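# Sort tested circuit boards into green or red totes

## Task

Once testing is over, take every circuit board out of its tester and drop it in the tote whose color (green or red) matches the light on that board's tester. Any board in the wrong tote, or any tote left off its bench, means failure. Each lid is latched by a hook that releases when its small black tab is pushed down. The testers are loose: each must end up still upright on its own plate, turned the way it started. The robot must not topple or finish tilted.

## Robot and tools

Robot: a Rainbow Robotics RB-Y1. It has a two-wheel drive base with rear casters, a head, and two 7-joint arms with parallel grippers. The torso sits on a folding leg (squat, shift, pitch, yaw). The base is 0.58 m wide and extends 0.10 m ahead of the wheel axle and 0.57 m behind it. A spin on the spot sweeps a 0.58 m radius. Wrist camera cases stick out sideways and can strike objects.

Frames: all positions are in metres. The base frame has its origin on the floor between the drive wheels, x forward, y left, z up. The chest, left_hand and right_hand readouts use this frame. A hand point is the spot between the finger pads. The fingers point along the hand's -z and close along its x. Reported hand positions can be off, especially at full reach or under load. base_odometry is measured from where the base started the scene and counts wheel rotation only, so slipping or bumping corrupts it. Heading is in rad, positive to the left.

move: one action per call, plus optional cameras (list of head_camera, left_wrist_camera, right_wrist_camera or all; [] means no images) and blocking.
- An action is base and/or joints, optionally with min_time_s or contact_limits; or target, optionally with min_time_s; or contact_limits alone. With no action, move just reports state and images.
- base: a single velocity command, not a position. x_m_s is forward speed in m/s (negative for reverse), magnitude 0.005 to 0.4 or 0. turn_rad_s is turning rate in rad/s, positive for left, magnitude 0.02 to 1.509 or 0. for_s is how long it runs, 0.1 to 5 s. Distance is roughly speed times duration. The base accelerates at 0.4 m/s² (turns 0.5 rad/s²) and coasts to a stop afterward. If |x| + 0.27|turn| exceeds 0.4, both are scaled down. It cannot move sideways.
- joints: one dictionary naming individual joints, each value an absolute target, in rad (grippers in metres of opening, 0 to 0.1). Key ranges: torso_squat_rad 0 to 1.2; torso_shift_rad -0.3 to 0.6; torso_pitch_rad -0.2 to 1.4 (positive leans forward); torso_yaw_rad -1.5 to 1.5 (positive left; raise both arms outward by 0.2 rad or more first). Shoulder pitch ±2.356 (negative swings forward). left_shoulder_roll_rad 0 to 3.141, right_shoulder_roll_rad -3.141 to 0 (both lift outward). Shoulder yaw ±2.094. Elbows -2.617 to 0.01 (negative bends). Forearm roll ±3.141. Wrist pitch -1.57 to 1.919. Hand roll ±2.705. head_pan_rad ±0.523 (positive left); head_tilt_rad -0.35 to 1.57 (positive down). Combined torso limits: squat+shift <= 1.52; squat-shift+pitch <= 1.57; shift+0.5pitch-0.4squat <= 0.7; shift+0.3pitch-0.5squat <= 0.39. Breaking them gives off_target and a risk of the leg giving way.
- target: an absolute hand pose for one hand. Fields: side (left or right); x, y, z in metres in the base frame, -3 to 3; quat_wxyz written as the hand readouts print it. It is converted once into joint angles, so the hand travels along an arc. Split long moves into short steps. It cannot run while another move is in progress.
- min_time_s: 0.1 to 8 s, a minimum duration for the arm, head and torso motions in the action.
- contact_limits: per gripper (left_gripper_m, right_gripper_m), a current limit in mA, 200 to 672.5. It stays in force until changed; the scene starts at 672.5. Lower values mean gentler grip forces.
- blocking false returns after about 0.5 s while motion continues. Check progress with wait(0).

wait: seconds 0 to 10, cameras. It returns early once motions settle. stop: brakes everything still moving. zoom_image: camera plus region [x0,y0,x1,y1] in image pixels, at most 504x504. Head image is 896x504; wrist images are 644x364. finished_scene: pass the current scene's number. It is final, and the goal must hold afterward without the robot.

Results: move reports done, or the worst status among motions. Per-motion words:
- reached/short (hand within 10 mm and 2°, or not)
- refused (with a reason)
- off_target (still pushing)
- not_followed (an arm collision check withheld the command)
- contact_stop (torso only)
- time_out
- limit_stop_at_<name> (built-in limit or body guard)
- torque_fault (a 10 s freeze)
- limit_stop_at_motor_heat
After a refusal or an unplanned stop, the remaining move/wait/finished_scene calls in that reply are skipped. Other lines: on_its_own, lidar_m (12 sectors of 30°, starting straight ahead and going counter-clockwise, seen 0.23 m above the floor, blind to glass), motor_effort (wheel %; above about 30 at rest means pushing on something), wheel_motors_off, joint and external torques, wrist force/torque (uncalibrated offsets), and motor temperatures.

Gripping: command an opening at least 5 mm narrower than the object. Either off_target or done is normal.

Avoid:
- letting the arms collide or press on each other, which can end the scene
- driving into furniture, which the base will not stop for
- catching the upper body under a bench
- loads over 3 kg per arm or held far forward, which can tip the robot
- hard pushes, dropping boards, knocking over or rotating a tester, and bumping totes off their benches
- holding stretched-out poses for long, which heats motors toward a braking stop
Remember an arm may keep pressing after a blocked move.

Each tool is called after ">>>" as name(argument=value, ...), one argument or row to a line, values as JSON.

## Session

>>> move(
)

Scene clock: 0.00 s.
Joint torques (N m): no reading
External joint torques (N m): no reading
Motor temperatures (°C): left_arm=[29 32 30 34 39 36 41] | right_arm=[35 33 28 33 45 37 36]
Wrist force (N): no reading
Wrist torque (N m): no reading
Wrist force, peak (N): no reading
base_odometry: x=+0.000 y=+0.000 heading=+0.000
lidar_m: 2.52 2.77 1.96 1.99 2.31 2.11 2.09 2.32 2.40 2.35 2.77 2.54
base_status: not commanded
joint_positions: torso_squat_rad=+0.350 torso_shift_rad=+0.000 torso_pitch_rad=+0.000 torso_yaw_rad=+0.000 left_shoulder_pitch_rad=+0.027 left_shoulder_roll_rad=+0.018 left_shoulder_yaw_rad=-0.025 left_elbow_rad=-0.232 left_forearm_roll_rad=+0.014 left_wrist_pitch_rad=+0.031 left_hand_roll_rad=-0.041 left_gripper_m=+0.100 right_shoulder_pitch_rad=+0.035 right_shoulder_roll_rad=-0.046 right_shoulder_yaw_rad=+0.024 right_elbow_rad=-0.288 right_forearm_roll_rad=+0.041 right_wrist_pitch_rad=+0.022 right_hand_roll_rad=+0.009 right_gripper_m=+0.099 head_pan_rad=+0.000 head_tilt_rad=+0.400
joint_status: not commanded
wheel_motors_off: 0
motor_effort: left_wheel=-1 right_wheel=+3
chest: x=-0.2280 y=-0.0007 z=+1.2475 quat_wxyz=(+1.000, +0.000, +0.000, +0.000) (m; base frame)
left_hand: x=-0.1412 y=+0.2314 z=+0.5672 quat_wxyz=(+0.996, +0.009, -0.088, -0.022) (m; base frame)
right_hand: x=-0.1186 y=-0.2534 z=+0.5712 quat_wxyz=(+0.992, -0.025, -0.115, +0.034) (m; base frame)
pictures: head_camera, left_wrist_camera, right_wrist_camera

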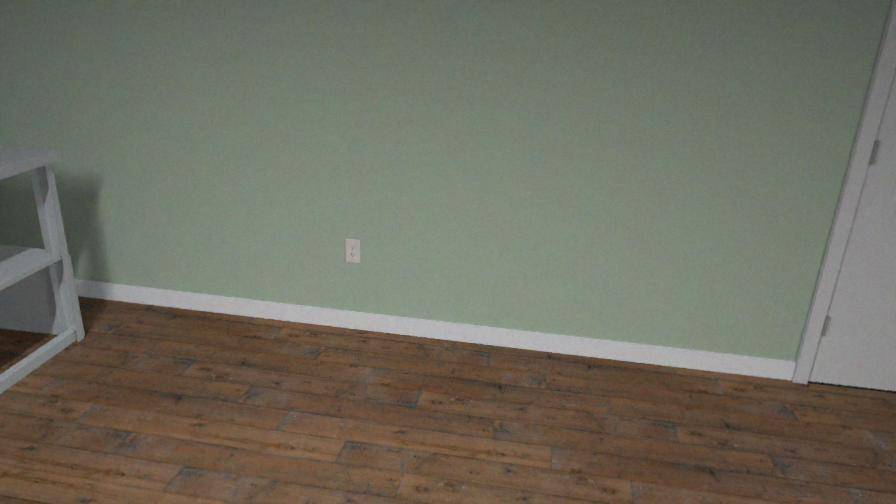

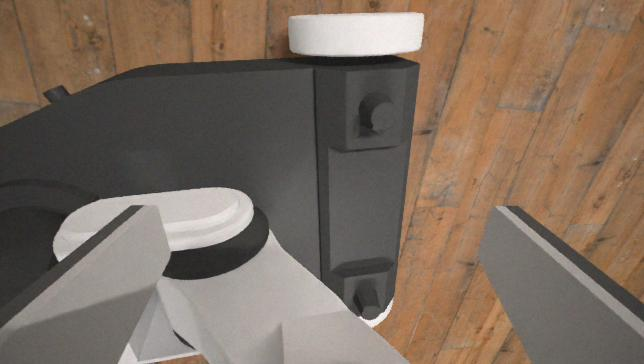

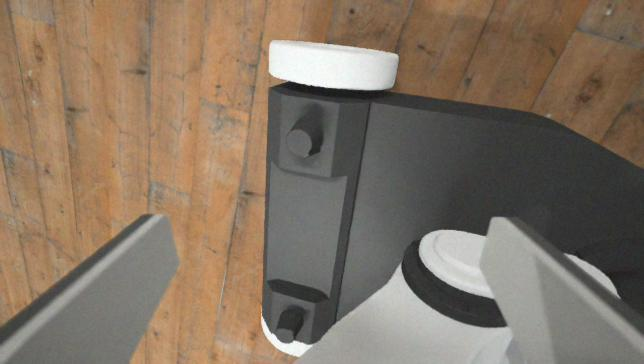

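>>> move(
  base={"turn_rad_s":0.5,"for_s":1.8},
  cameras=["head_camera"],
)

>>> move(
  base={"turn_rad_s":0.5,"for_s":2},
  cameras=["head_camera"],
)

>>> move(
  base={"turn_rad_s":0.5,"for_s":2},
  cameras=["head_camera"],
)

>>> move(
  base={"turn_rad_s":0.5,"for_s":2},
  cameras=["head_camera"],
)

>>> move(
  base={"turn_rad_s":0.5,"for_s":2},
  cameras=["head_camera"],
)

>>> move(
  base={"turn_rad_s":0.5,"for_s":2},
  cameras=["head_camera"],
)

Scene clock: 13.10 s.
Joint torques (N m): left_arm=[-1.96 0.58 0.01 -0.94 0.2 -0.38 0.16] | right_arm=[-2.25 -1.05 -0.44 -1.16 -0.17 -0.56 -0.05]
External joint torques (N m): left_arm=[-0.03 -0.04 -0.05 0.04 0.19 0.07 0.17] | right_arm=[0.05 0.76 -0.27 0.3 -0.24 -0.03 -0.06]
Motor temperatures (°C): left_arm=[29 32 30 34 39 36 41] | right_arm=[35 33 28 33 45 37 36]
Wrist force (N): left_arm=[-2.9 -0.4 -9.6] | right_arm=[0.5 11.5 -12.7]
Wrist torque (N m): left_arm=[0.02 -0.48 -0.21] | right_arm=[-0.13 0.73 0.48]
Wrist force, peak (N): left_arm=[-2.8 -0.2 -9.9] | right_arm=[0.4 11.4 -12.9]
move: done
base_odometry: x=+0.000 y=+0.000 heading=+0.900
lidar_m: 2.02 1.95 2.30 2.17 2.09 2.16 2.86 2.35 2.80 2.62 2.52 2.63
base_status: done (sent for 1.8 of 1.8 s)
joint_positions: torso_squat_rad=+0.350 torso_shift_rad=+0.000 torso_pitch_rad=+0.000 torso_yaw_rad=+0.000 left_shoulder_pitch_rad=+0.027 left_shoulder_roll_rad=+0.018 left_shoulder_yaw_rad=-0.025 left_elbow_rad=-0.232 left_forearm_roll_rad=+0.014 left_wrist_pitch_rad=+0.031 left_hand_roll_rad=-0.041 left_gripper_m=+0.100 right_shoulder_pitch_rad=+0.035 right_shoulder_roll_rad=-0.046 right_shoulder_yaw_rad=+0.024 right_elbow_rad=-0.288 right_forearm_roll_rad=+0.041 right_wrist_pitch_rad=+0.022 right_hand_roll_rad=+0.009 right_gripper_m=+0.099 head_pan_rad=+0.000 head_tilt_rad=+0.400
joint_status: not commanded
wheel_motors_off: 0
motor_effort: left_wheel=+1(20) right_wheel=+5(26)
chest: x=-0.2280 y=-0.0008 z=+1.2475 quat_wxyz=(+1.000, +0.000, +0.000, +0.000) (m; base frame)
left_hand: x=-0.1412 y=+0.2314 z=+0.5672 quat_wxyz=(+0.996, +0.009, -0.088, -0.022) (m; base frame)
right_hand: x=-0.1186 y=-0.2534 z=+0.5712 quat_wxyz=(+0.992, -0.025, -0.115, +0.034) (m; base frame)
pictures: head_camera
camera_calibration:
head_camera: T_world_to_cam=[[0.0055882, -0.998763, 0.0494079, -0.0729335], [-0.352738, -0.0482015, -0.93448, 1.33893], [0.935706, -0.012206, -0.352571, 0.642056], [0, 0, 0, 1]] pos_world=[-0.128076, -0.000467823, 1.48118]

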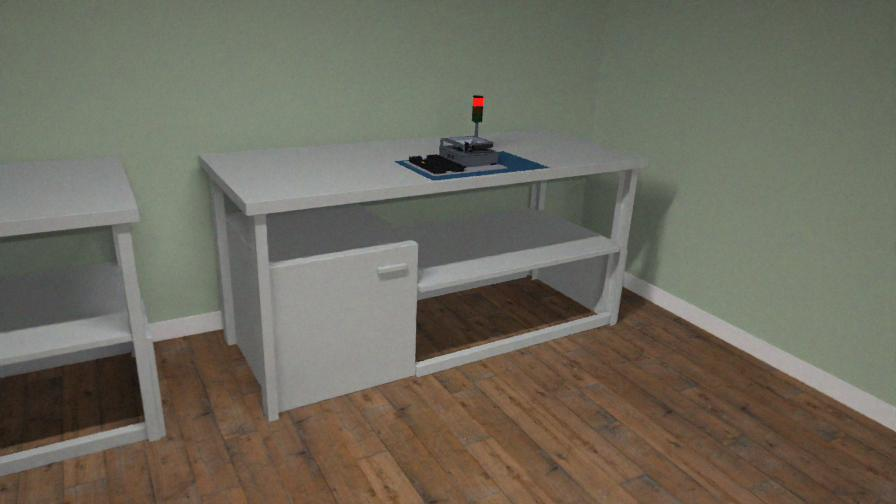

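Scene clock: 16.43 s.
Joint torques (N m): left_arm=[-1.97 0.47 0.17 -0.79 0.18 -0.48 0.09] | right_arm=[-2.23 -0.98 -0.4 -1.18 -0.1 -0.59 0]
External joint torques (N m): left_arm=[-0.03 -0.14 0.11 0.19 0.18 -0.03 0.1] | right_arm=[0.07 0.82 -0.22 0.28 -0.17 -0.06 -0.02]
Motor temperatures (°C): left_arm=[29 32 30 34 39 36 41] | right_arm=[35 33 28 33 45 37 36]
Wrist force (N): left_arm=[-2.9 -0.6 -9.9] | right_arm=[0.6 11.0 -12.5]
Wrist torque (N m): left_arm=[0.02 -0.48 -0.20] | right_arm=[-0.07 0.73 0.50]
Wrist force, peak (N): left_arm=[-2.9 -0.6 -9.9] | right_arm=[0.9 11.4 -12.8]
move: done
base_odometry: x=+0.000 y=+0.000 heading=+1.899
lidar_m: 2.31 2.19 2.09 2.14 2.83 2.33 2.77 2.69 2.55 2.61 2.07 1.96
base_status: done (sent for 2 of 2 s)
joint_positions: torso_squat_rad=+0.350 torso_shift_rad=+0.000 torso_pitch_rad=+0.000 torso_yaw_rad=+0.000 left_shoulder_pitch_rad=+0.027 left_shoulder_roll_rad=+0.018 left_shoulder_yaw_rad=-0.025 left_elbow_rad=-0.232 left_forearm_roll_rad=+0.014 left_wrist_pitch_rad=+0.031 left_hand_roll_rad=-0.041 left_gripper_m=+0.100 right_shoulder_pitch_rad=+0.035 right_shoulder_roll_rad=-0.046 right_shoulder_yaw_rad=+0.024 right_elbow_rad=-0.288 right_forearm_roll_rad=+0.041 right_wrist_pitch_rad=+0.022 right_hand_roll_rad=+0.009 right_gripper_m=+0.099 head_pan_rad=+0.000 head_tilt_rad=+0.400
joint_status: not commanded
wheel_motors_off: 0
motor_effort: left_wheel=+1(15) right_wheel=+6(23)
chest: x=-0.2280 y=-0.0008 z=+1.2475 quat_wxyz=(+1.000, +0.000, +0.000, +0.000) (m; base frame)
left_hand: x=-0.1412 y=+0.2314 z=+0.5672 quat_wxyz=(+0.996, +0.009, -0.088, -0.022) (m; base frame)
right_hand: x=-0.1186 y=-0.2534 z=+0.5712 quat_wxyz=(+0.992, -0.025, -0.115, +0.034) (m; base frame)
pictures: head_camera
camera_calibration:
head_camera: T_world_to_cam=[[0.00558739, -0.998763, 0.0494099, -0.0729351], [-0.352738, -0.0482031, -0.93448, 1.33893], [0.935706, -0.0122074, -0.352571, 0.642056], [0, 0, 0, 1]] pos_world=[-0.128076, -0.000466385, 1.48118]

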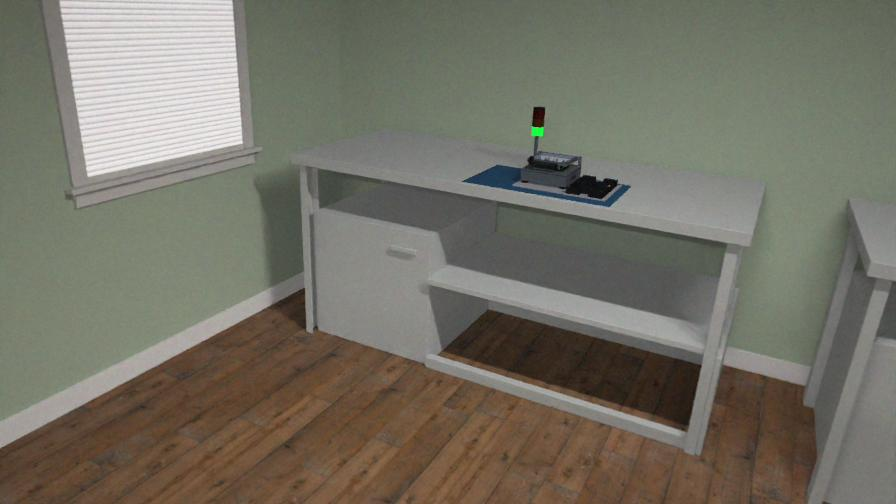

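Scene clock: 19.77 s.
Joint torques (N m): left_arm=[-1.91 0.59 0.01 -0.84 0.2 -0.4 0.08] | right_arm=[-2.39 -1.25 -0.41 -1.08 -0.11 -0.61 0.02]
External joint torques (N m): left_arm=[0.02 -0.03 -0.05 0.15 0.19 0.06 0.09] | right_arm=[-0.09 0.55 -0.23 0.38 -0.18 -0.09 0.01]
Motor temperatures (°C): left_arm=[29 32 30 34 39 36 41] | right_arm=[35 33 28 33 45 37 36]
Wrist force (N): left_arm=[-2.8 -0.4 -9.7] | right_arm=[0.8 10.9 -12.9]
Wrist torque (N m): left_arm=[0.00 -0.46 -0.22] | right_arm=[-0.06 0.76 0.51]
Wrist force, peak (N): left_arm=[-2.9 -0.6 -9.9] | right_arm=[0.9 11.2 -12.8]
move: done
base_odometry: x=+0.000 y=+0.000 heading=+2.899
lidar_m: 2.08 2.12 2.72 2.32 2.34 2.70 2.52 2.59 2.13 1.99 2.31 2.24
base_status: done (sent for 2 of 2 s)
joint_positions: torso_squat_rad=+0.350 torso_shift_rad=+0.000 torso_pitch_rad=+0.000 torso_yaw_rad=+0.000 left_shoulder_pitch_rad=+0.027 left_shoulder_roll_rad=+0.018 left_shoulder_yaw_rad=-0.025 left_elbow_rad=-0.232 left_forearm_roll_rad=+0.014 left_wrist_pitch_rad=+0.031 left_hand_roll_rad=-0.041 left_gripper_m=+0.100 right_shoulder_pitch_rad=+0.035 right_shoulder_roll_rad=-0.046 right_shoulder_yaw_rad=+0.024 right_elbow_rad=-0.288 right_forearm_roll_rad=+0.041 right_wrist_pitch_rad=+0.022 right_hand_roll_rad=+0.009 right_gripper_m=+0.099 head_pan_rad=+0.000 head_tilt_rad=+0.400
joint_status: not commanded
wheel_motors_off: 0
motor_effort: left_wheel=+2(16) right_wheel=+5(23)
chest: x=-0.2280 y=-0.0008 z=+1.2475 quat_wxyz=(+1.000, +0.000, +0.000, +0.000) (m; base frame)
left_hand: x=-0.1412 y=+0.2314 z=+0.5672 quat_wxyz=(+0.996, +0.009, -0.088, -0.022) (m; base frame)
right_hand: x=-0.1186 y=-0.2534 z=+0.5712 quat_wxyz=(+0.992, -0.025, -0.115, +0.034) (m; base frame)
pictures: head_camera
camera_calibration:
head_camera: T_world_to_cam=[[0.00558739, -0.998763, 0.0494103, -0.0729353], [-0.352738, -0.0482034, -0.93448, 1.33893], [0.935706, -0.0122075, -0.352571, 0.642056], [0, 0, 0, 1]] pos_world=[-0.128076, -0.000466047, 1.48118]

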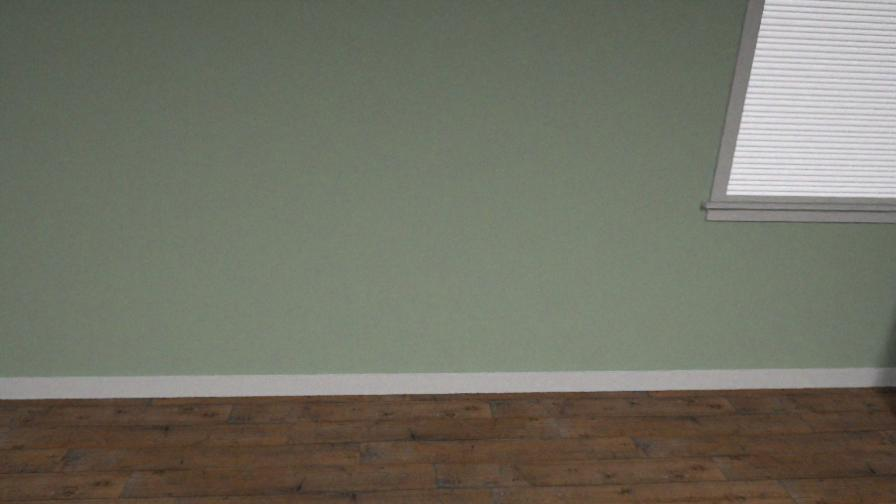

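Scene clock: 23.10 s.
Joint torques (N m): left_arm=[-2.01 0.73 0.13 -0.86 0.21 -0.45 0.15] | right_arm=[-2.06 -1.13 -0.31 -1.16 -0.06 -0.56 0.04]
External joint torques (N m): left_arm=[-0.08 0.11 0.07 0.12 0.2 0 0.16] | right_arm=[0.24 0.67 -0.13 0.31 -0.13 -0.04 0.03]
Motor temperatures (°C): left_arm=[29 32 30 34 39 36 41] | right_arm=[35 33 28 33 45 37 36]
Wrist force (N): left_arm=[-2.7 -0.3 -9.7] | right_arm=[1.0 10.7 -12.4]
Wrist torque (N m): left_arm=[0.00 -0.44 -0.20] | right_arm=[-0.04 0.78 0.51]
Wrist force, peak (N): left_arm=[-2.9 -0.3 -9.9] | right_arm=[0.6 11.1 -13.0]
move: done
base_odometry: x=+0.000 y=+0.000 heading=-2.384
lidar_m: 2.61 2.32 2.35 2.75 2.52 2.54 2.18 1.99 2.35 2.29 2.09 2.10
base_status: done (sent for 2 of 2 s)
joint_positions: torso_squat_rad=+0.350 torso_shift_rad=+0.000 torso_pitch_rad=+0.000 torso_yaw_rad=+0.000 left_shoulder_pitch_rad=+0.027 left_shoulder_roll_rad=+0.018 left_shoulder_yaw_rad=-0.025 left_elbow_rad=-0.232 left_forearm_roll_rad=+0.014 left_wrist_pitch_rad=+0.031 left_hand_roll_rad=-0.041 left_gripper_m=+0.100 right_shoulder_pitch_rad=+0.035 right_shoulder_roll_rad=-0.046 right_shoulder_yaw_rad=+0.024 right_elbow_rad=-0.288 right_forearm_roll_rad=+0.041 right_wrist_pitch_rad=+0.022 right_hand_roll_rad=+0.009 right_gripper_m=+0.099 head_pan_rad=+0.000 head_tilt_rad=+0.400
joint_status: not commanded
wheel_motors_off: 0
motor_effort: left_wheel=+0(14) right_wheel=+5(24)
chest: x=-0.2280 y=-0.0008 z=+1.2475 quat_wxyz=(+1.000, +0.000, +0.000, +0.000) (m; base frame)
left_hand: x=-0.1412 y=+0.2314 z=+0.5672 quat_wxyz=(+0.996, +0.009, -0.088, -0.022) (m; base frame)
right_hand: x=-0.1186 y=-0.2534 z=+0.5712 quat_wxyz=(+0.992, -0.025, -0.115, +0.034) (m; base frame)
pictures: head_camera
camera_calibration:
head_camera: T_world_to_cam=[[0.00558741, -0.998763, 0.0494101, -0.0729352], [-0.352738, -0.0482033, -0.93448, 1.33893], [0.935706, -0.0122075, -0.352571, 0.642056], [0, 0, 0, 1]] pos_world=[-0.128076, -0.000466193, 1.48118]

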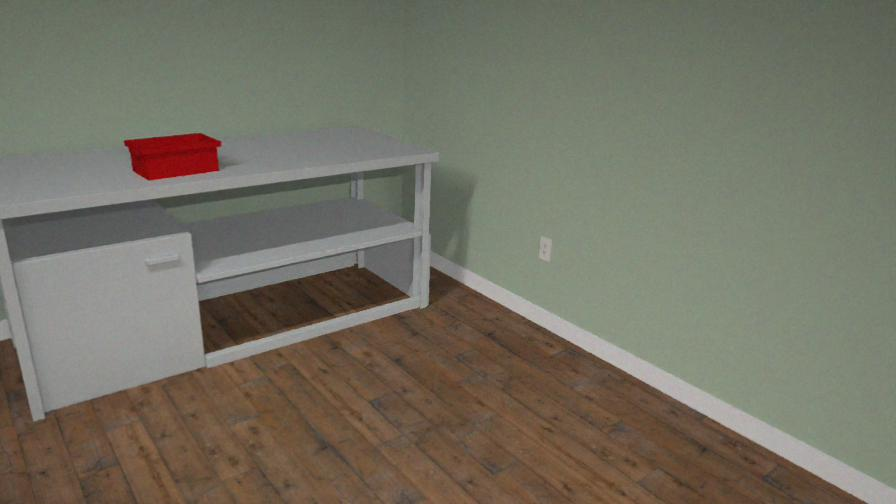

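Scene clock: 26.43 s.
Joint torques (N m): left_arm=[-1.92 0.65 0.09 -0.93 0.19 -0.4 0.04] | right_arm=[-2.14 -1.26 -0.37 -1.2 -0.09 -0.6 0.04]
External joint torques (N m): left_arm=[0.01 0.03 0.04 0.05 0.18 0.06 0.05] | right_arm=[0.16 0.54 -0.19 0.27 -0.16 -0.07 0.03]
Motor temperatures (°C): left_arm=[29 32 30 34 39 36 41] | right_arm=[35 33 28 33 45 37 36]
Wrist force (N): left_arm=[-2.5 -0.3 -9.4] | right_arm=[0.7 11.1 -12.5]
Wrist torque (N m): left_arm=[-0.02 -0.44 -0.21] | right_arm=[-0.08 0.74 0.50]
Wrist force, peak (N): left_arm=[-2.8 -0.4 -9.9] | right_arm=[0.9 11.5 -12.8]
move: done
base_odometry: x=+0.000 y=+0.000 heading=-1.385
lidar_m: 2.35 2.79 2.52 2.53 2.21 1.95 2.34 2.37 2.12 2.12 2.52 2.32
base_status: done (sent for 2 of 2 s)
joint_positions: torso_squat_rad=+0.350 torso_shift_rad=+0.000 torso_pitch_rad=+0.000 torso_yaw_rad=+0.000 left_shoulder_pitch_rad=+0.027 left_shoulder_roll_rad=+0.018 left_shoulder_yaw_rad=-0.025 left_elbow_rad=-0.232 left_forearm_roll_rad=+0.014 left_wrist_pitch_rad=+0.031 left_hand_roll_rad=-0.041 left_gripper_m=+0.100 right_shoulder_pitch_rad=+0.035 right_shoulder_roll_rad=-0.046 right_shoulder_yaw_rad=+0.024 right_elbow_rad=-0.288 right_forearm_roll_rad=+0.041 right_wrist_pitch_rad=+0.022 right_hand_roll_rad=+0.009 right_gripper_m=+0.099 head_pan_rad=+0.000 head_tilt_rad=+0.400
joint_status: not commanded
wheel_motors_off: 0
motor_effort: left_wheel=+1(15) right_wheel=+3(24)
chest: x=-0.2280 y=-0.0008 z=+1.2475 quat_wxyz=(+1.000, +0.000, +0.000, +0.000) (m; base frame)
left_hand: x=-0.1412 y=+0.2314 z=+0.5672 quat_wxyz=(+0.996, +0.009, -0.088, -0.022) (m; base frame)
right_hand: x=-0.1186 y=-0.2534 z=+0.5712 quat_wxyz=(+0.992, -0.025, -0.115, +0.034) (m; base frame)
pictures: head_camera
camera_calibration:
head_camera: T_world_to_cam=[[0.00558696, -0.998763, 0.0494111, -0.0729358], [-0.352738, -0.048204, -0.93448, 1.33893], [0.935706, -0.0122082, -0.35257, 0.642056], [0, 0, 0, 1]] pos_world=[-0.128076, -0.000465246, 1.48118]

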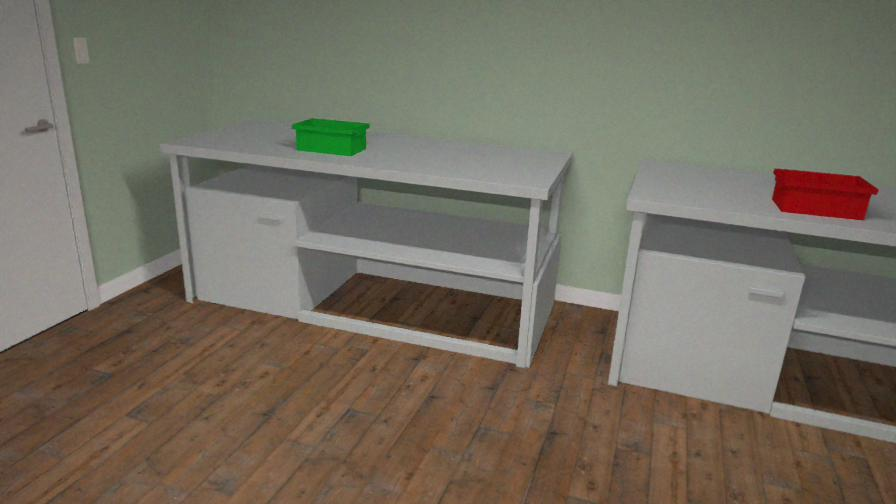

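Scene clock: 29.77 s.
Joint torques (N m): left_arm=[-1.81 0.72 0.05 -0.81 0.25 -0.43 0.08] | right_arm=[-2.33 -0.98 -0.51 -1.13 -0.14 -0.54 0.1]
External joint torques (N m): left_arm=[0.12 0.11 0 0.17 0.24 0.03 0.09] | right_arm=[-0.03 0.82 -0.34 0.34 -0.21 -0.01 0.08]
Motor temperatures (°C): left_arm=[29 32 30 34 39 36 41] | right_arm=[35 33 28 33 45 37 36]
Wrist force (N): left_arm=[-3.1 -0.3 -9.7] | right_arm=[0.8 11.1 -12.6]
Wrist torque (N m): left_arm=[-0.01 -0.49 -0.21] | right_arm=[-0.09 0.75 0.49]
Wrist force, peak (N): left_arm=[-2.9 -0.5 -9.9] | right_arm=[0.8 11.4 -12.8]
move: done
base_odometry: x=+0.000 y=+0.000 heading=-0.385
lidar_m: 2.52 2.52 2.89 1.96 2.30 2.36 2.11 2.12 2.47 2.33 2.36 2.77
base_status: done (sent for 2 of 2 s)
joint_positions: torso_squat_rad=+0.350 torso_shift_rad=+0.000 torso_pitch_rad=+0.000 torso_yaw_rad=+0.000 left_shoulder_pitch_rad=+0.027 left_shoulder_roll_rad=+0.018 left_shoulder_yaw_rad=-0.025 left_elbow_rad=-0.232 left_forearm_roll_rad=+0.014 left_wrist_pitch_rad=+0.031 left_hand_roll_rad=-0.041 left_gripper_m=+0.100 right_shoulder_pitch_rad=+0.035 right_shoulder_roll_rad=-0.046 right_shoulder_yaw_rad=+0.024 right_elbow_rad=-0.288 right_forearm_roll_rad=+0.041 right_wrist_pitch_rad=+0.022 right_hand_roll_rad=+0.009 right_gripper_m=+0.099 head_pan_rad=+0.000 head_tilt_rad=+0.400
joint_status: not commanded
wheel_motors_off: 0
motor_effort: left_wheel=+1(15) right_wheel=+5(23)
chest: x=-0.2280 y=-0.0008 z=+1.2475 quat_wxyz=(+1.000, +0.000, +0.000, +0.000) (m; base frame)
left_hand: x=-0.1412 y=+0.2314 z=+0.5672 quat_wxyz=(+0.996, +0.009, -0.088, -0.022) (m; base frame)
right_hand: x=-0.1186 y=-0.2534 z=+0.5712 quat_wxyz=(+0.992, -0.025, -0.115, +0.034) (m; base frame)
pictures: head_camera
camera_calibration:
head_camera: T_world_to_cam=[[0.00558661, -0.998763, 0.0494089, -0.0729351], [-0.352738, -0.0482019, -0.93448, 1.33893], [0.935706, -0.0122078, -0.352571, 0.642056], [0, 0, 0, 1]] pos_world=[-0.128076, -0.000467736, 1.48118]

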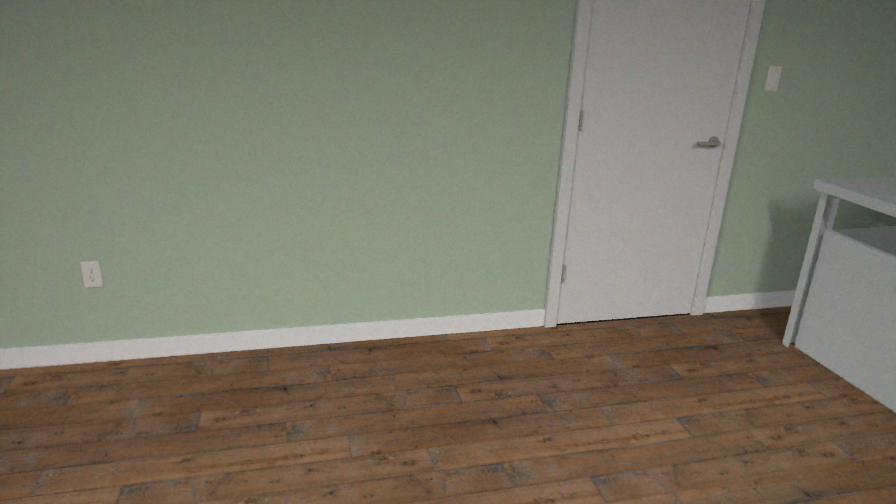

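>>> move(
  base={"turn_rad_s":0.6,"for_s":1.727},
  cameras=[],
)

>>> move(
  base={"x_m_s":0.4,"for_s":4.9},
  cameras=[],
)

>>> move(
  base={"turn_rad_s":0.6,"for_s":1.1},
  joints={"head_tilt_rad":0.65},
  cameras=["head_camera"],
)

Scene clock: 58.23 s.
Joint torques (N m): left_arm=[-1.9 0.58 -0.13 -0.83 0.21 -0.43 0.11] | right_arm=[-2.23 -1.11 -0.48 -1.12 -0.17 -0.67 0.02]
External joint torques (N m): left_arm=[0.04 -0.03 -0.19 0.15 0.2 0.03 0.12] | right_arm=[0.07 0.69 -0.31 0.34 -0.24 -0.14 0.01]
Motor temperatures (°C): left_arm=[29 32 30 34 39 36 41] | right_arm=[35 33 28 33 45 37 36]
Wrist force (N): left_arm=[-2.6 -0.3 -9.7] | right_arm=[0.5 11.2 -12.6]
Wrist torque (N m): left_arm=[0.01 -0.43 -0.20] | right_arm=[-0.10 0.73 0.50]
Wrist force, peak (N): left_arm=[-2.7 -0.3 -10.0] | right_arm=[0.8 11.2 -13.0]
move: done
base_odometry: x=+0.000 y=+0.000 heading=+0.655
lidar_m: 2.89 1.95 1.99 2.33 2.08 2.09 2.42 2.35 2.35 2.81 2.52 2.52
base_status: done (sent for 1.73 of 1.73 s)
joint_positions: torso_squat_rad=+0.350 torso_shift_rad=+0.000 torso_pitch_rad=+0.000 torso_yaw_rad=+0.000 left_shoulder_pitch_rad=+0.027 left_shoulder_roll_rad=+0.018 left_shoulder_yaw_rad=-0.025 left_elbow_rad=-0.232 left_forearm_roll_rad=+0.014 left_wrist_pitch_rad=+0.031 left_hand_roll_rad=-0.041 left_gripper_m=+0.100 right_shoulder_pitch_rad=+0.035 right_shoulder_roll_rad=-0.046 right_shoulder_yaw_rad=+0.024 right_elbow_rad=-0.288 right_forearm_roll_rad=+0.041 right_wrist_pitch_rad=+0.022 right_hand_roll_rad=+0.009 right_gripper_m=+0.099 head_pan_rad=+0.000 head_tilt_rad=+0.400
joint_status: not commanded
wheel_motors_off: 0
motor_effort: left_wheel=+1(16) right_wheel=+4(24)
chest: x=-0.2280 y=-0.0008 z=+1.2475 quat_wxyz=(+1.000, +0.000, +0.000, +0.000) (m; base frame)
left_hand: x=-0.1412 y=+0.2314 z=+0.5672 quat_wxyz=(+0.996, +0.009, -0.088, -0.022) (m; base frame)
right_hand: x=-0.1186 y=-0.2534 z=+0.5712 quat_wxyz=(+0.992, -0.025, -0.115, +0.034) (m; base frame)
pictures: none
No camera images: "cameras" was empty.

Scene clock: 64.67 s.
Joint torques (N m): left_arm=[-1.37 0.52 -0.14 -0.8 0.18 -0.48 0.08] | right_arm=[-2.24 -1.15 -0.47 -1.11 -0.1 -0.62 -0.01]
External joint torques (N m): left_arm=[0.55 -0.09 -0.19 0.18 0.18 -0.03 0.09] | right_arm=[0.05 0.66 -0.29 0.35 -0.17 -0.09 -0.02]
Motor temperatures (°C): left_arm=[29 32 30 34 39 36 41] | right_arm=[35 33 28 33 45 37 36]
Wrist force (N): left_arm=[-2.8 -0.2 -9.7] | right_arm=[0.6 11.2 -12.6]
Wrist torque (N m): left_arm=[-0.01 -0.46 -0.22] | right_arm=[-0.10 0.72 0.50]
Wrist force, peak (N): left_arm=[-3.0 -0.4 -10.0] | right_arm=[1.0 11.4 -13.0]
move: done
base_odometry: x=+1.554 y=+1.194 heading=+0.655
lidar_m: 0.93 1.25 0.73 0.69 1.10 3.47 4.03 3.86 2.33 1.32 1.13 1.13
base_status: done (sent for 4.9 of 4.9 s)
joint_positions: torso_squat_rad=+0.350 torso_shift_rad=+0.000 torso_pitch_rad=+0.000 torso_yaw_rad=+0.000 left_shoulder_pitch_rad=+0.026 left_shoulder_roll_rad=+0.018 left_shoulder_yaw_rad=-0.025 left_elbow_rad=-0.232 left_forearm_roll_rad=+0.014 left_wrist_pitch_rad=+0.031 left_hand_roll_rad=-0.041 left_gripper_m=+0.100 right_shoulder_pitch_rad=+0.035 right_shoulder_roll_rad=-0.046 right_shoulder_yaw_rad=+0.024 right_elbow_rad=-0.288 right_forearm_roll_rad=+0.041 right_wrist_pitch_rad=+0.022 right_hand_roll_rad=+0.009 right_gripper_m=+0.099 head_pan_rad=+0.000 head_tilt_rad=+0.400
joint_status: not commanded
wheel_motors_off: 0
motor_effort: left_wheel=+2(30) right_wheel=-3(30)
chest: x=-0.2280 y=-0.0008 z=+1.2475 quat_wxyz=(+1.000, +0.000, +0.000, +0.000) (m; base frame)
left_hand: x=-0.1412 y=+0.2314 z=+0.5672 quat_wxyz=(+0.996, +0.009, -0.088, -0.022) (m; base frame)
right_hand: x=-0.1186 y=-0.2534 z=+0.5712 quat_wxyz=(+0.992, -0.025, -0.115, +0.034) (m; base frame)
pictures: none
No camera images: "cameras" was empty.

Scene clock: 67.17 s.
Joint torques (N m): left_arm=[-1.72 0.43 0.05 -0.84 0.26 -0.37 0.09] | right_arm=[-2.02 -0.92 -0.54 -1.22 -0.02 -0.52 0.05]
External joint torques (N m): left_arm=[0.21 -0.19 -0.01 0.14 0.25 0.08 0.1] | right_arm=[0.28 0.88 -0.37 0.25 -0.09 0.01 0.04]
Motor temperatures (°C): left_arm=[29 32 30 34 39 36 41] | right_arm=[35 33 28 33 45 37 36]
Wrist force (N): left_arm=[-2.8 -0.1 -9.9] | right_arm=[0.8 10.8 -12.6]
Wrist torque (N m): left_arm=[-0.03 -0.46 -0.20] | right_arm=[-0.04 0.76 0.51]
Wrist force, peak (N): left_arm=[-3.0 -0.4 -9.9] | right_arm=[0.7 11.2 -12.9]
move: done
base_odometry: x=+1.554 y=+1.194 heading=+1.260
lidar_m: 1.24 0.69 0.71 1.47 3.48 4.16 3.74 2.07 1.29 1.14 1.14 0.93
base_status: done (sent for 1.1 of 1.1 s)
joint_positions: torso_squat_rad=+0.350 torso_shift_rad=+0.000 torso_pitch_rad=+0.000 torso_yaw_rad=+0.000 left_shoulder_pitch_rad=+0.027 left_shoulder_roll_rad=+0.018 left_shoulder_yaw_rad=-0.025 left_elbow_rad=-0.232 left_forearm_roll_rad=+0.014 left_wrist_pitch_rad=+0.031 left_hand_roll_rad=-0.041 left_gripper_m=+0.100 right_shoulder_pitch_rad=+0.035 right_shoulder_roll_rad=-0.046 right_shoulder_yaw_rad=+0.024 right_elbow_rad=-0.288 right_forearm_roll_rad=+0.041 right_wrist_pitch_rad=+0.022 right_hand_roll_rad=+0.009 right_gripper_m=+0.099 head_pan_rad=+0.000 head_tilt_rad=+0.650
joint_status: all done
wheel_motors_off: 0
motor_effort: left_wheel=+0(29) right_wheel=+3(28)
chest: x=-0.2280 y=-0.0008 z=+1.2475 quat_wxyz=(+1.000, +0.000, +0.000, +0.000) (m; base frame)
left_hand: x=-0.1412 y=+0.2314 z=+0.5673 quat_wxyz=(+0.996, +0.009, -0.088, -0.022) (m; base frame)
right_hand: x=-0.1186 y=-0.2534 z=+0.5712 quat_wxyz=(+0.992, -0.025, -0.115, +0.034) (m; base frame)
pictures: head_camera
camera_calibration:
head_camera: T_world_to_cam=[[0.017873, -0.998761, 0.046441, -0.0661231], [-0.572983, -0.0482961, -0.818143, 1.12517], [0.819372, -0.0119872, -0.573136, 0.937354], [0, 0, 0, 1]] pos_world=[-0.122155, -0.000463444, 1.46085]

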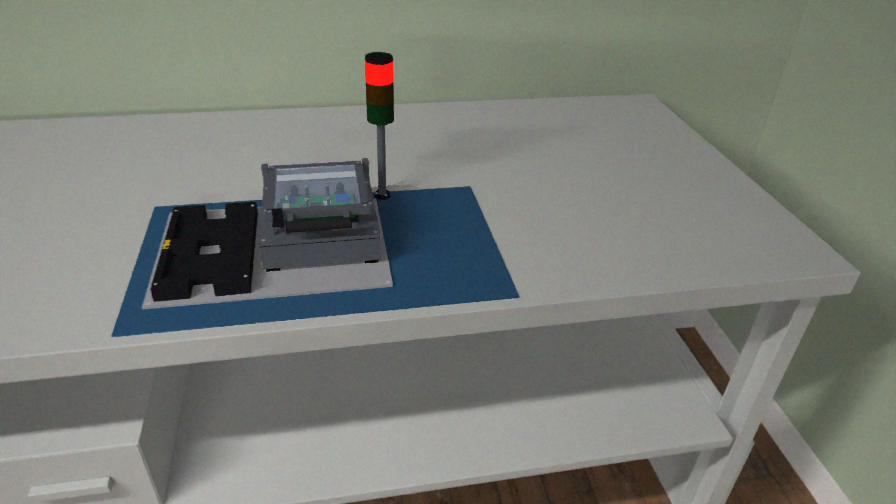

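>>> zoom_image(
  camera="head_camera",
  region=[130, 140, 410, 310],
)

Scaled by 1.800 from the camera's 896x504 image, which has a finer 1280x720 frame.

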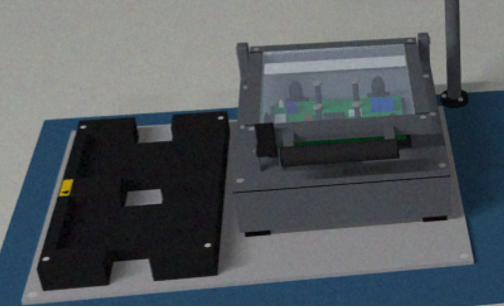

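>>> move(
  base={"turn_rad_s":0.3,"for_s":0.75},
  cameras=[],
)

>>> move(
  base={"x_m_s":0.2,"for_s":1.1},
  joints={"head_tilt_rad":0.85},
  cameras=["head_camera"],
)

Scene clock: 88.30 s.
Joint torques (N m): left_arm=[-1.51 0.69 0.09 -0.93 0.26 -0.47 0.14] | right_arm=[-2.08 -0.83 -0.48 -1.13 -0.2 -0.57 0.03]
External joint torques (N m): left_arm=[0.42 0.08 0.03 0.05 0.26 -0.02 0.15] | right_arm=[0.22 0.97 -0.31 0.33 -0.27 -0.04 0.02]
Motor temperatures (°C): left_arm=[29 32 30 34 38 36 41] | right_arm=[35 33 28 33 45 37 36]
Wrist force (N): left_arm=[-2.5 -0.5 -9.6] | right_arm=[0.7 11.2 -12.6]
Wrist torque (N m): left_arm=[0.01 -0.42 -0.21] | right_arm=[-0.10 0.75 0.49]
Wrist force, peak (N): left_arm=[-2.8 -0.3 -10.0] | right_arm=[1.1 11.2 -12.9]
move: done
base_odometry: x=+1.554 y=+1.194 heading=+1.490
lidar_m: 1.24 0.69 0.85 2.96 3.65 3.83 3.70 1.58 1.19 1.16 0.92 1.10
base_status: done (sent for 0.77 of 0.77 s)
joint_positions: torso_squat_rad=+0.350 torso_shift_rad=+0.000 torso_pitch_rad=+0.000 torso_yaw_rad=+0.000 left_shoulder_pitch_rad=+0.027 left_shoulder_roll_rad=+0.018 left_shoulder_yaw_rad=-0.025 left_elbow_rad=-0.232 left_forearm_roll_rad=+0.014 left_wrist_pitch_rad=+0.031 left_hand_roll_rad=-0.041 left_gripper_m=+0.100 right_shoulder_pitch_rad=+0.035 right_shoulder_roll_rad=-0.046 right_shoulder_yaw_rad=+0.024 right_elbow_rad=-0.288 right_forearm_roll_rad=+0.041 right_wrist_pitch_rad=+0.022 right_hand_roll_rad=+0.009 right_gripper_m=+0.099 head_pan_rad=+0.000 head_tilt_rad=+0.650
joint_status: not commanded
wheel_motors_off: 0
motor_effort: left_wheel=+1(15) right_wheel=+4(23)
chest: x=-0.2280 y=-0.0008 z=+1.2475 quat_wxyz=(+1.000, +0.000, +0.000, +0.000) (m; base frame)
left_hand: x=-0.1412 y=+0.2314 z=+0.5672 quat_wxyz=(+0.996, +0.009, -0.088, -0.022) (m; base frame)
right_hand: x=-0.1186 y=-0.2534 z=+0.5712 quat_wxyz=(+0.992, -0.025, -0.115, +0.034) (m; base frame)
pictures: none
No camera images: "cameras" was empty.

Scene clock: 90.53 s.
Joint torques (N m): left_arm=[-1.64 0.67 0.05 -0.8 0.3 -0.53 0.08] | right_arm=[-1.89 -0.77 -0.47 -1.22 -0.07 -0.57 -0.05]
External joint torques (N m): left_arm=[0.3 0.06 0 0.18 0.29 -0.08 0.08] | right_arm=[0.41 1.04 -0.29 0.25 -0.13 -0.04 -0.06]
Motor temperatures (°C): left_arm=[29 32 30 33 38 36 41] | right_arm=[35 33 28 33 45 37 36]
Wrist force (N): left_arm=[-2.7 -0.3 -9.7] | right_arm=[0.9 11.3 -12.7]
Wrist torque (N m): left_arm=[0.00 -0.46 -0.20] | right_arm=[-0.12 0.76 0.51]
Wrist force, peak (N): left_arm=[-3.0 -0.3 -9.8] | right_arm=[0.8 11.3 -12.9]
move: done
base_odometry: x=+1.572 y=+1.413 heading=+1.490
lidar_m: 1.02 0.50 0.54 2.52 3.64 4.04 3.81 1.59 1.21 1.18 0.82 1.06
base_status: done (sent for 1.1 of 1.1 s)
joint_positions: torso_squat_rad=+0.350 torso_shift_rad=+0.000 torso_pitch_rad=+0.000 torso_yaw_rad=+0.000 left_shoulder_pitch_rad=+0.026 left_shoulder_roll_rad=+0.018 left_shoulder_yaw_rad=-0.025 left_elbow_rad=-0.232 left_forearm_roll_rad=+0.014 left_wrist_pitch_rad=+0.031 left_hand_roll_rad=-0.041 left_gripper_m=+0.100 right_shoulder_pitch_rad=+0.035 right_shoulder_roll_rad=-0.046 right_shoulder_yaw_rad=+0.024 right_elbow_rad=-0.288 right_forearm_roll_rad=+0.041 right_wrist_pitch_rad=+0.022 right_hand_roll_rad=+0.009 right_gripper_m=+0.099 head_pan_rad=+0.000 head_tilt_rad=+0.850
joint_status: all done
wheel_motors_off: 0
motor_effort: left_wheel=+2(28) right_wheel=-4(30)
chest: x=-0.2280 y=-0.0008 z=+1.2475 quat_wxyz=(+1.000, +0.000, +0.000, +0.000) (m; base frame)
left_hand: x=-0.1412 y=+0.2314 z=+0.5672 quat_wxyz=(+0.996, +0.009, -0.088, -0.022) (m; base frame)
right_hand: x=-0.1186 y=-0.2534 z=+0.5712 quat_wxyz=(+0.992, -0.025, -0.115, +0.034) (m; base frame)
pictures: head_camera
camera_calibration:
head_camera: T_world_to_cam=[[0.0269354, -0.998756, 0.0419684, -0.0577587], [-0.724092, -0.0484382, -0.688, 0.905658], [0.689177, -0.0118575, -0.724496, 1.12964], [0, 0, 0, 1]] pos_world=[-0.121187, -0.000423566, 1.44394]

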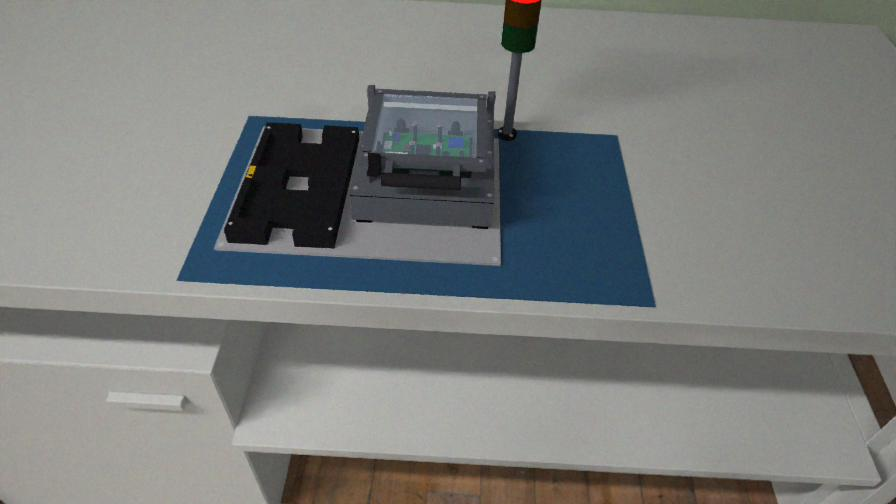

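>>> zoom_image(
  camera="head_camera",
  region=[330, 70, 530, 250],
)

Scaled by 2.520 from the camera's 896x504 image, which has a finer 1280x720 frame.

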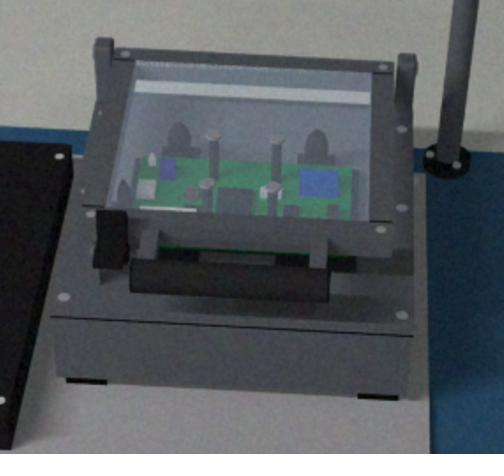

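>>> move(
  target={"side":"left","x":0.12,"y":0.34,"z":1.12,"quat_wxyz":[1,0,0,0]},
  cameras=[],
)

>>> move(
  target={"side":"right","x":0.12,"y":-0.34,"z":1.12,"quat_wxyz":[1,0,0,0]},
  cameras=[],
)

>>> move(
  base={"x_m_s":0.15,"for_s":1.0},
  joints={"torso_pitch_rad":0.35},
)

Scene clock: 121.90 s.
Joint torques (N m): left_arm=[-13.03 12.22 8.04 -1.35 0 -0.37 -0.1] | right_arm=[-2.18 -0.93 -0.65 -1.18 -0.13 -0.52 0.06]
External joint torques (N m): left_arm=[1.64 -0.52 -1.48 0.46 -0.02 -0.3 -0.1] | right_arm=[0.12 0.88 -0.47 0.29 -0.2 0.01 0.04]
Motor temperatures (°C): left_arm=[29 32 30 33 38 36 41] | right_arm=[35 33 28 33 45 37 36]
Wrist force (N): left_arm=[-1.9 -0.2 -10.2] | right_arm=[1.0 10.7 -12.7]
Wrist torque (N m): left_arm=[0.02 -0.43 -0.22] | right_arm=[-0.02 0.79 0.52]
Wrist force, peak (N): left_arm=[-3.9 -0.6 -10.6] | right_arm=[0.8 11.5 -12.9]
move: done
base_odometry: x=+1.572 y=+1.413 heading=+1.490
lidar_m: 1.02 0.51 0.54 2.52 3.65 4.03 3.80 1.59 1.20 1.18 0.80 1.06
base_status: not commanded
joint_positions: torso_squat_rad=+0.350 torso_shift_rad=+0.000 torso_pitch_rad=+0.000 torso_yaw_rad=+0.000 left_shoulder_pitch_rad=-0.613 left_shoulder_roll_rad=+1.201 left_shoulder_yaw_rad=-0.294 left_elbow_rad=-1.855 left_forearm_roll_rad=+1.401 left_wrist_pitch_rad=+1.919 left_hand_roll_rad=+0.619 left_gripper_m=+0.100 right_shoulder_pitch_rad=+0.035 right_shoulder_roll_rad=-0.046 right_shoulder_yaw_rad=+0.024 right_elbow_rad=-0.288 right_forearm_roll_rad=+0.041 right_wrist_pitch_rad=+0.022 right_hand_roll_rad=+0.009 right_gripper_m=+0.099 head_pan_rad=+0.000 head_tilt_rad=+0.850
joint_status: all done
wheel_motors_off: 0
motor_effort: left_wheel=+5(7) right_wheel=-5(7)
chest: x=-0.2280 y=-0.0008 z=+1.2475 quat_wxyz=(+1.000, +0.000, +0.000, +0.000) (m; base frame)
left_hand: x=+0.1200 y=+0.3400 z=+1.1202 quat_wxyz=(+1.000, +0.000, +0.000, +0.000) (m; base frame)
left_hand_status: reached (checked arc, planned for 2.0 s): 0 mm and 0.1 deg off.
right_hand: x=-0.1186 y=-0.2534 z=+0.5712 quat_wxyz=(+0.992, -0.025, -0.115, +0.034) (m; base frame)
pictures: none
No camera images: "cameras" was empty.

Scene clock: 124.33 s.
Joint torques (N m): left_arm=[-13.34 12.11 8.41 -1.25 0.09 -0.13 -0.1] | right_arm=[-13.53 -13.32 -8.36 -1.45 0.35 -0.33 0.1]
External joint torques (N m): left_arm=[1.33 -0.63 -1.11 0.56 0.07 -0.05 -0.1] | right_arm=[2.21 0.91 1.55 0.5 0.11 -0.3 0.1]
Motor temperatures (°C): left_arm=[29 32 30 33 38 36 41] | right_arm=[35 33 28 33 45 37 36]
Wrist force (N): left_arm=[-1.9 0.0 -10.1] | right_arm=[2.5 10.6 -13.1]
Wrist torque (N m): left_arm=[0.02 -0.41 -0.21] | right_arm=[-0.02 0.88 0.55]
Wrist force, peak (N): left_arm=[-2.0 -0.1 -10.4] | right_arm=[-1.4 12.7 -12.5]
move: done
base_odometry: x=+1.572 y=+1.413 heading=+1.490
lidar_m: 1.02 0.51 0.55 2.51 3.64 4.04 3.81 1.59 1.21 1.18 0.81 1.06
base_status: not commanded
joint_positions: torso_squat_rad=+0.350 torso_shift_rad=+0.000 torso_pitch_rad=+0.000 torso_yaw_rad=+0.000 left_shoulder_pitch_rad=-0.613 left_shoulder_roll_rad=+1.201 left_shoulder_yaw_rad=-0.295 left_elbow_rad=-1.855 left_forearm_roll_rad=+1.401 left_wrist_pitch_rad=+1.919 left_hand_roll_rad=+0.619 left_gripper_m=+0.100 right_shoulder_pitch_rad=-0.619 right_shoulder_roll_rad=-1.202 right_shoulder_yaw_rad=+0.301 right_elbow_rad=-1.858 right_forearm_roll_rad=-1.403 right_wrist_pitch_rad=+1.919 right_hand_roll_rad=-0.625 right_gripper_m=+0.099 head_pan_rad=+0.000 head_tilt_rad=+0.850
joint_status: all done
wheel_motors_off: 0
motor_effort: left_wheel=+6(8) right_wheel=-2(5)
chest: x=-0.2281 y=-0.0007 z=+1.2475 quat_wxyz=(+1.000, +0.000, +0.000, +0.000) (m; base frame)
left_hand: x=+0.1200 y=+0.3400 z=+1.1202 quat_wxyz=(+1.000, +0.000, +0.000, +0.000) (m; base frame)
right_hand: x=+0.1201 y=-0.3401 z=+1.1203 quat_wxyz=(+1.000, +0.000, -0.001, +0.000) (m; base frame)
right_hand_status: reached (checked arc, planned for 1.9 s): 0 mm and 0.1 deg off.
pictures: none
No camera images: "cameras" was empty.

Scene clock: 126.30 s.
Joint torques (N m): left_arm=[-10.63 13.02 8.26 -2.42 0.5 0.41 -0.11] | right_arm=[-10.12 -14.82 -8.68 -2.63 -0.23 0.29 -0.02]
External joint torques (N m): left_arm=[0.76 -0.93 -0.74 0.58 0.11 -0.07 -0.13] | right_arm=[2 0.83 0.72 0.45 -0.09 -0.26 0]
Motor temperatures (°C): left_arm=[29 32 30 33 38 36 41] | right_arm=[35 33 28 33 45 37 36]
Wrist force (N): left_arm=[-0.1 -0.3 -9.6] | right_arm=[4.5 10.5 -12.8]
Wrist torque (N m): left_arm=[0.03 -0.33 -0.22] | right_arm=[-0.02 1.00 0.56]
Wrist force, peak (N): left_arm=[-2.6 -0.2 -10.0] | right_arm=[4.8 10.6 -13.1]
move: done
base_odometry: x=+1.584 y=+1.563 heading=+1.490
lidar_m: 0.87 0.48 0.41 0.95 3.63 4.19 3.86 1.60 1.21 0.78 0.79 0.91
base_status: done (sent for 1 of 1 s)
joint_positions: torso_squat_rad=+0.350 torso_shift_rad=+0.000 torso_pitch_rad=+0.350 torso_yaw_rad=+0.000 left_shoulder_pitch_rad=-0.613 left_shoulder_roll_rad=+1.201 left_shoulder_yaw_rad=-0.295 left_elbow_rad=-1.855 left_forearm_roll_rad=+1.401 left_wrist_pitch_rad=+1.919 left_hand_roll_rad=+0.619 left_gripper_m=+0.100 right_shoulder_pitch_rad=-0.619 right_shoulder_roll_rad=-1.202 right_shoulder_yaw_rad=+0.301 right_elbow_rad=-1.858 right_forearm_roll_rad=-1.403 right_wrist_pitch_rad=+1.919 right_hand_roll_rad=-0.625 right_gripper_m=+0.099 head_pan_rad=+0.000 head_tilt_rad=+0.850
joint_status: all done
wheel_motors_off: 0
motor_effort: left_wheel=+1(29) right_wheel=-5(21)
chest: x=-0.1219 y=-0.0007 z=+1.2287 quat_wxyz=(+0.985, +0.000, +0.174, +0.000) (m; base frame)
left_hand: x=+0.1613 y=+0.3401 z=+0.9897 quat_wxyz=(+0.985, +0.000, +0.174, +0.000) (m; base frame)
right_hand: x=+0.1616 y=-0.3400 z=+0.9898 quat_wxyz=(+0.985, +0.000, +0.174, +0.000) (m; base frame)
pictures: head_camera, left_wrist_camera, right_wrist_camera
camera_calibration:
head_camera: T_world_to_cam=[[0.0399317, -0.998746, 0.0301929, -0.0437389], [-0.916096, -0.048659, -0.397995, 0.589848], [0.398965, -0.011767, -0.916891, 1.24395], [0, 0, 0, 1]] pos_world=[0.0458096, -0.000345066, 1.37665]
left_wrist_camera: T_world_to_cam=[[0.935135, 0.0157539, -0.35394, 0.192784], [0.185891, -0.872272, 0.452312, -0.146698], [-0.301606, -0.488767, -0.818621, 1.09413], [0, 0, 0, 1]] pos_world=[0.176986, 0.403776, 1.03026]
right_wrist_camera: T_world_to_cam=[[-0.945134, 0.0201315, 0.326063, -0.160742], [0.16175, 0.896007, 0.413531, -0.0976184], [-0.28383, 0.443583, -0.850103, 1.1098], [0, 0, 0, 1]] pos_world=[0.17886, -0.401584, 1.03622]

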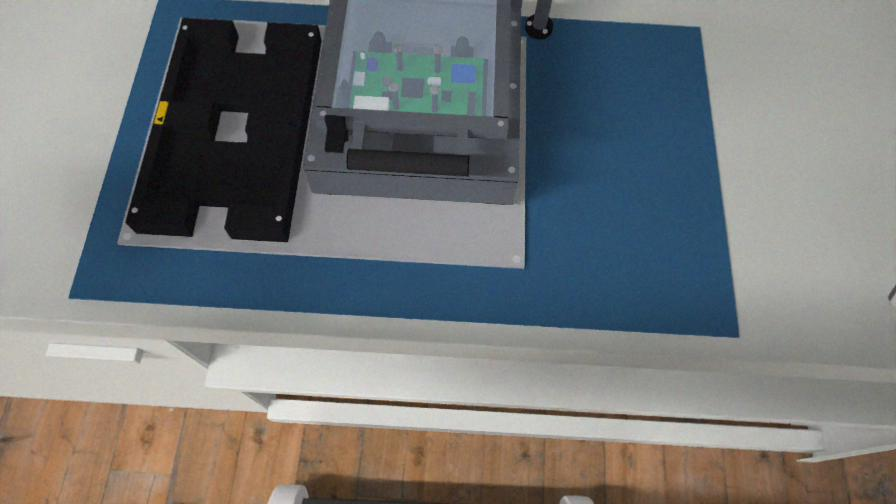

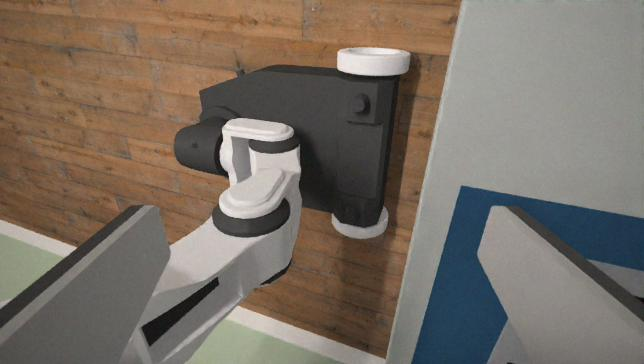

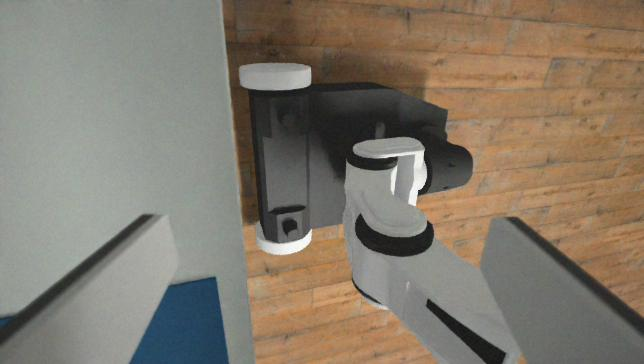

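>>> move(
  joints={"head_tilt_rad":0.6},
  cameras=["head_camera"],
)

>>> zoom_image(
  camera="head_camera",
  region=[290, 100, 570, 350],
)

Scene clock: 133.33 s.
Joint torques (N m): left_arm=[-10.44 12.92 8.45 -2.45 0.43 0.4 -0.09] | right_arm=[-10.13 -14.8 -8.72 -2.61 -0.28 0.33 0.07]
External joint torques (N m): left_arm=[0.95 -1.03 -0.55 0.54 0.04 -0.08 -0.11] | right_arm=[1.98 0.85 0.68 0.47 -0.14 -0.22 0.09]
Motor temperatures (°C): left_arm=[29 32 30 33 38 36 41] | right_arm=[35 34 28 33 45 37 36]
Wrist force (N): left_arm=[0.2 -0.2 -9.5] | right_arm=[4.9 10.8 -13.0]
Wrist torque (N m): left_arm=[0.04 -0.31 -0.21] | right_arm=[-0.05 1.06 0.54]
Wrist force, peak (N): left_arm=[0.2 -0.4 -9.9] | right_arm=[4.9 10.8 -13.0]
move: done
base_odometry: x=+1.584 y=+1.563 heading=+1.490
lidar_m: 0.87 0.48 0.40 0.95 3.63 4.19 3.86 1.60 1.21 0.78 0.78 0.90
base_status: not commanded
joint_positions: torso_squat_rad=+0.350 torso_shift_rad=+0.000 torso_pitch_rad=+0.350 torso_yaw_rad=+0.000 left_shoulder_pitch_rad=-0.613 left_shoulder_roll_rad=+1.201 left_shoulder_yaw_rad=-0.295 left_elbow_rad=-1.855 left_forearm_roll_rad=+1.401 left_wrist_pitch_rad=+1.919 left_hand_roll_rad=+0.619 left_gripper_m=+0.100 right_shoulder_pitch_rad=-0.619 right_shoulder_roll_rad=-1.202 right_shoulder_yaw_rad=+0.301 right_elbow_rad=-1.858 right_forearm_roll_rad=-1.403 right_wrist_pitch_rad=+1.919 right_hand_roll_rad=-0.625 right_gripper_m=+0.099 head_pan_rad=+0.000 head_tilt_rad=+0.600
joint_status: all done
wheel_motors_off: 0
motor_effort: left_wheel=+1(2) right_wheel=-4(6)
chest: x=-0.1219 y=-0.0007 z=+1.2287 quat_wxyz=(+0.985, +0.000, +0.174, +0.000) (m; base frame)
left_hand: x=+0.1613 y=+0.3401 z=+0.9897 quat_wxyz=(+0.985, +0.000, +0.174, +0.000) (m; base frame)
right_hand: x=+0.1616 y=-0.3400 z=+0.9898 quat_wxyz=(+0.985, +0.000, +0.174, +0.000) (m; base frame)
pictures: head_camera
camera_calibration:
head_camera: T_world_to_cam=[[0.0310022, -0.998753, 0.0391263, -0.0566179], [-0.789195, -0.0484813, -0.612226, 0.895858], [0.613359, -0.011898, -0.789715, 1.07174], [0, 0, 0, 1]] pos_world=[0.0514032, -0.000363421, 1.39705]

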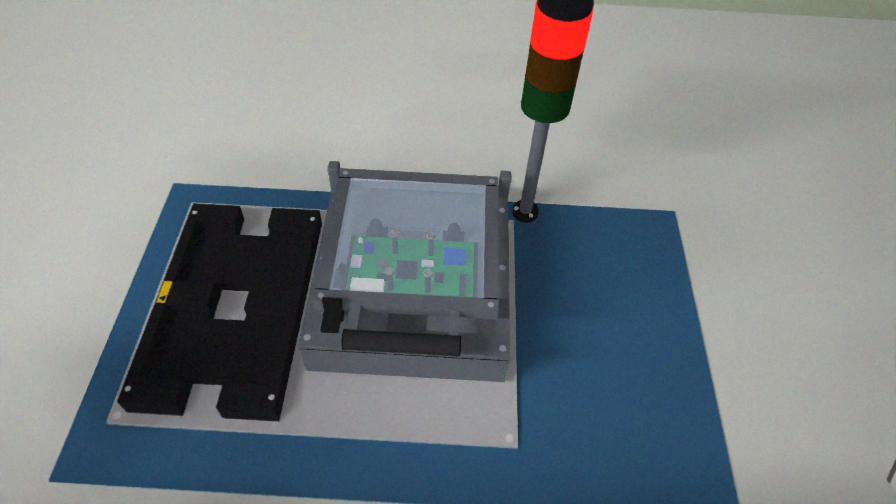

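Scaled by 1.800 from the camera's 896x504 image, which has a finer 1280x720 frame.

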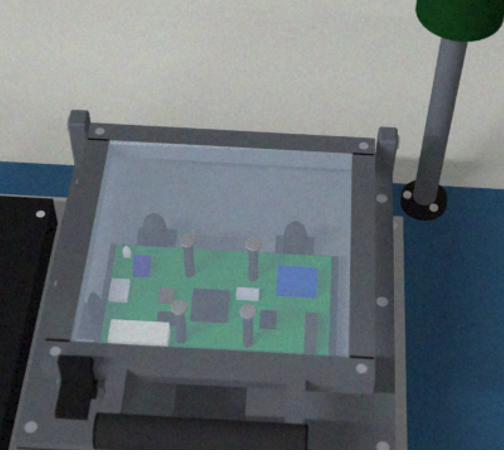

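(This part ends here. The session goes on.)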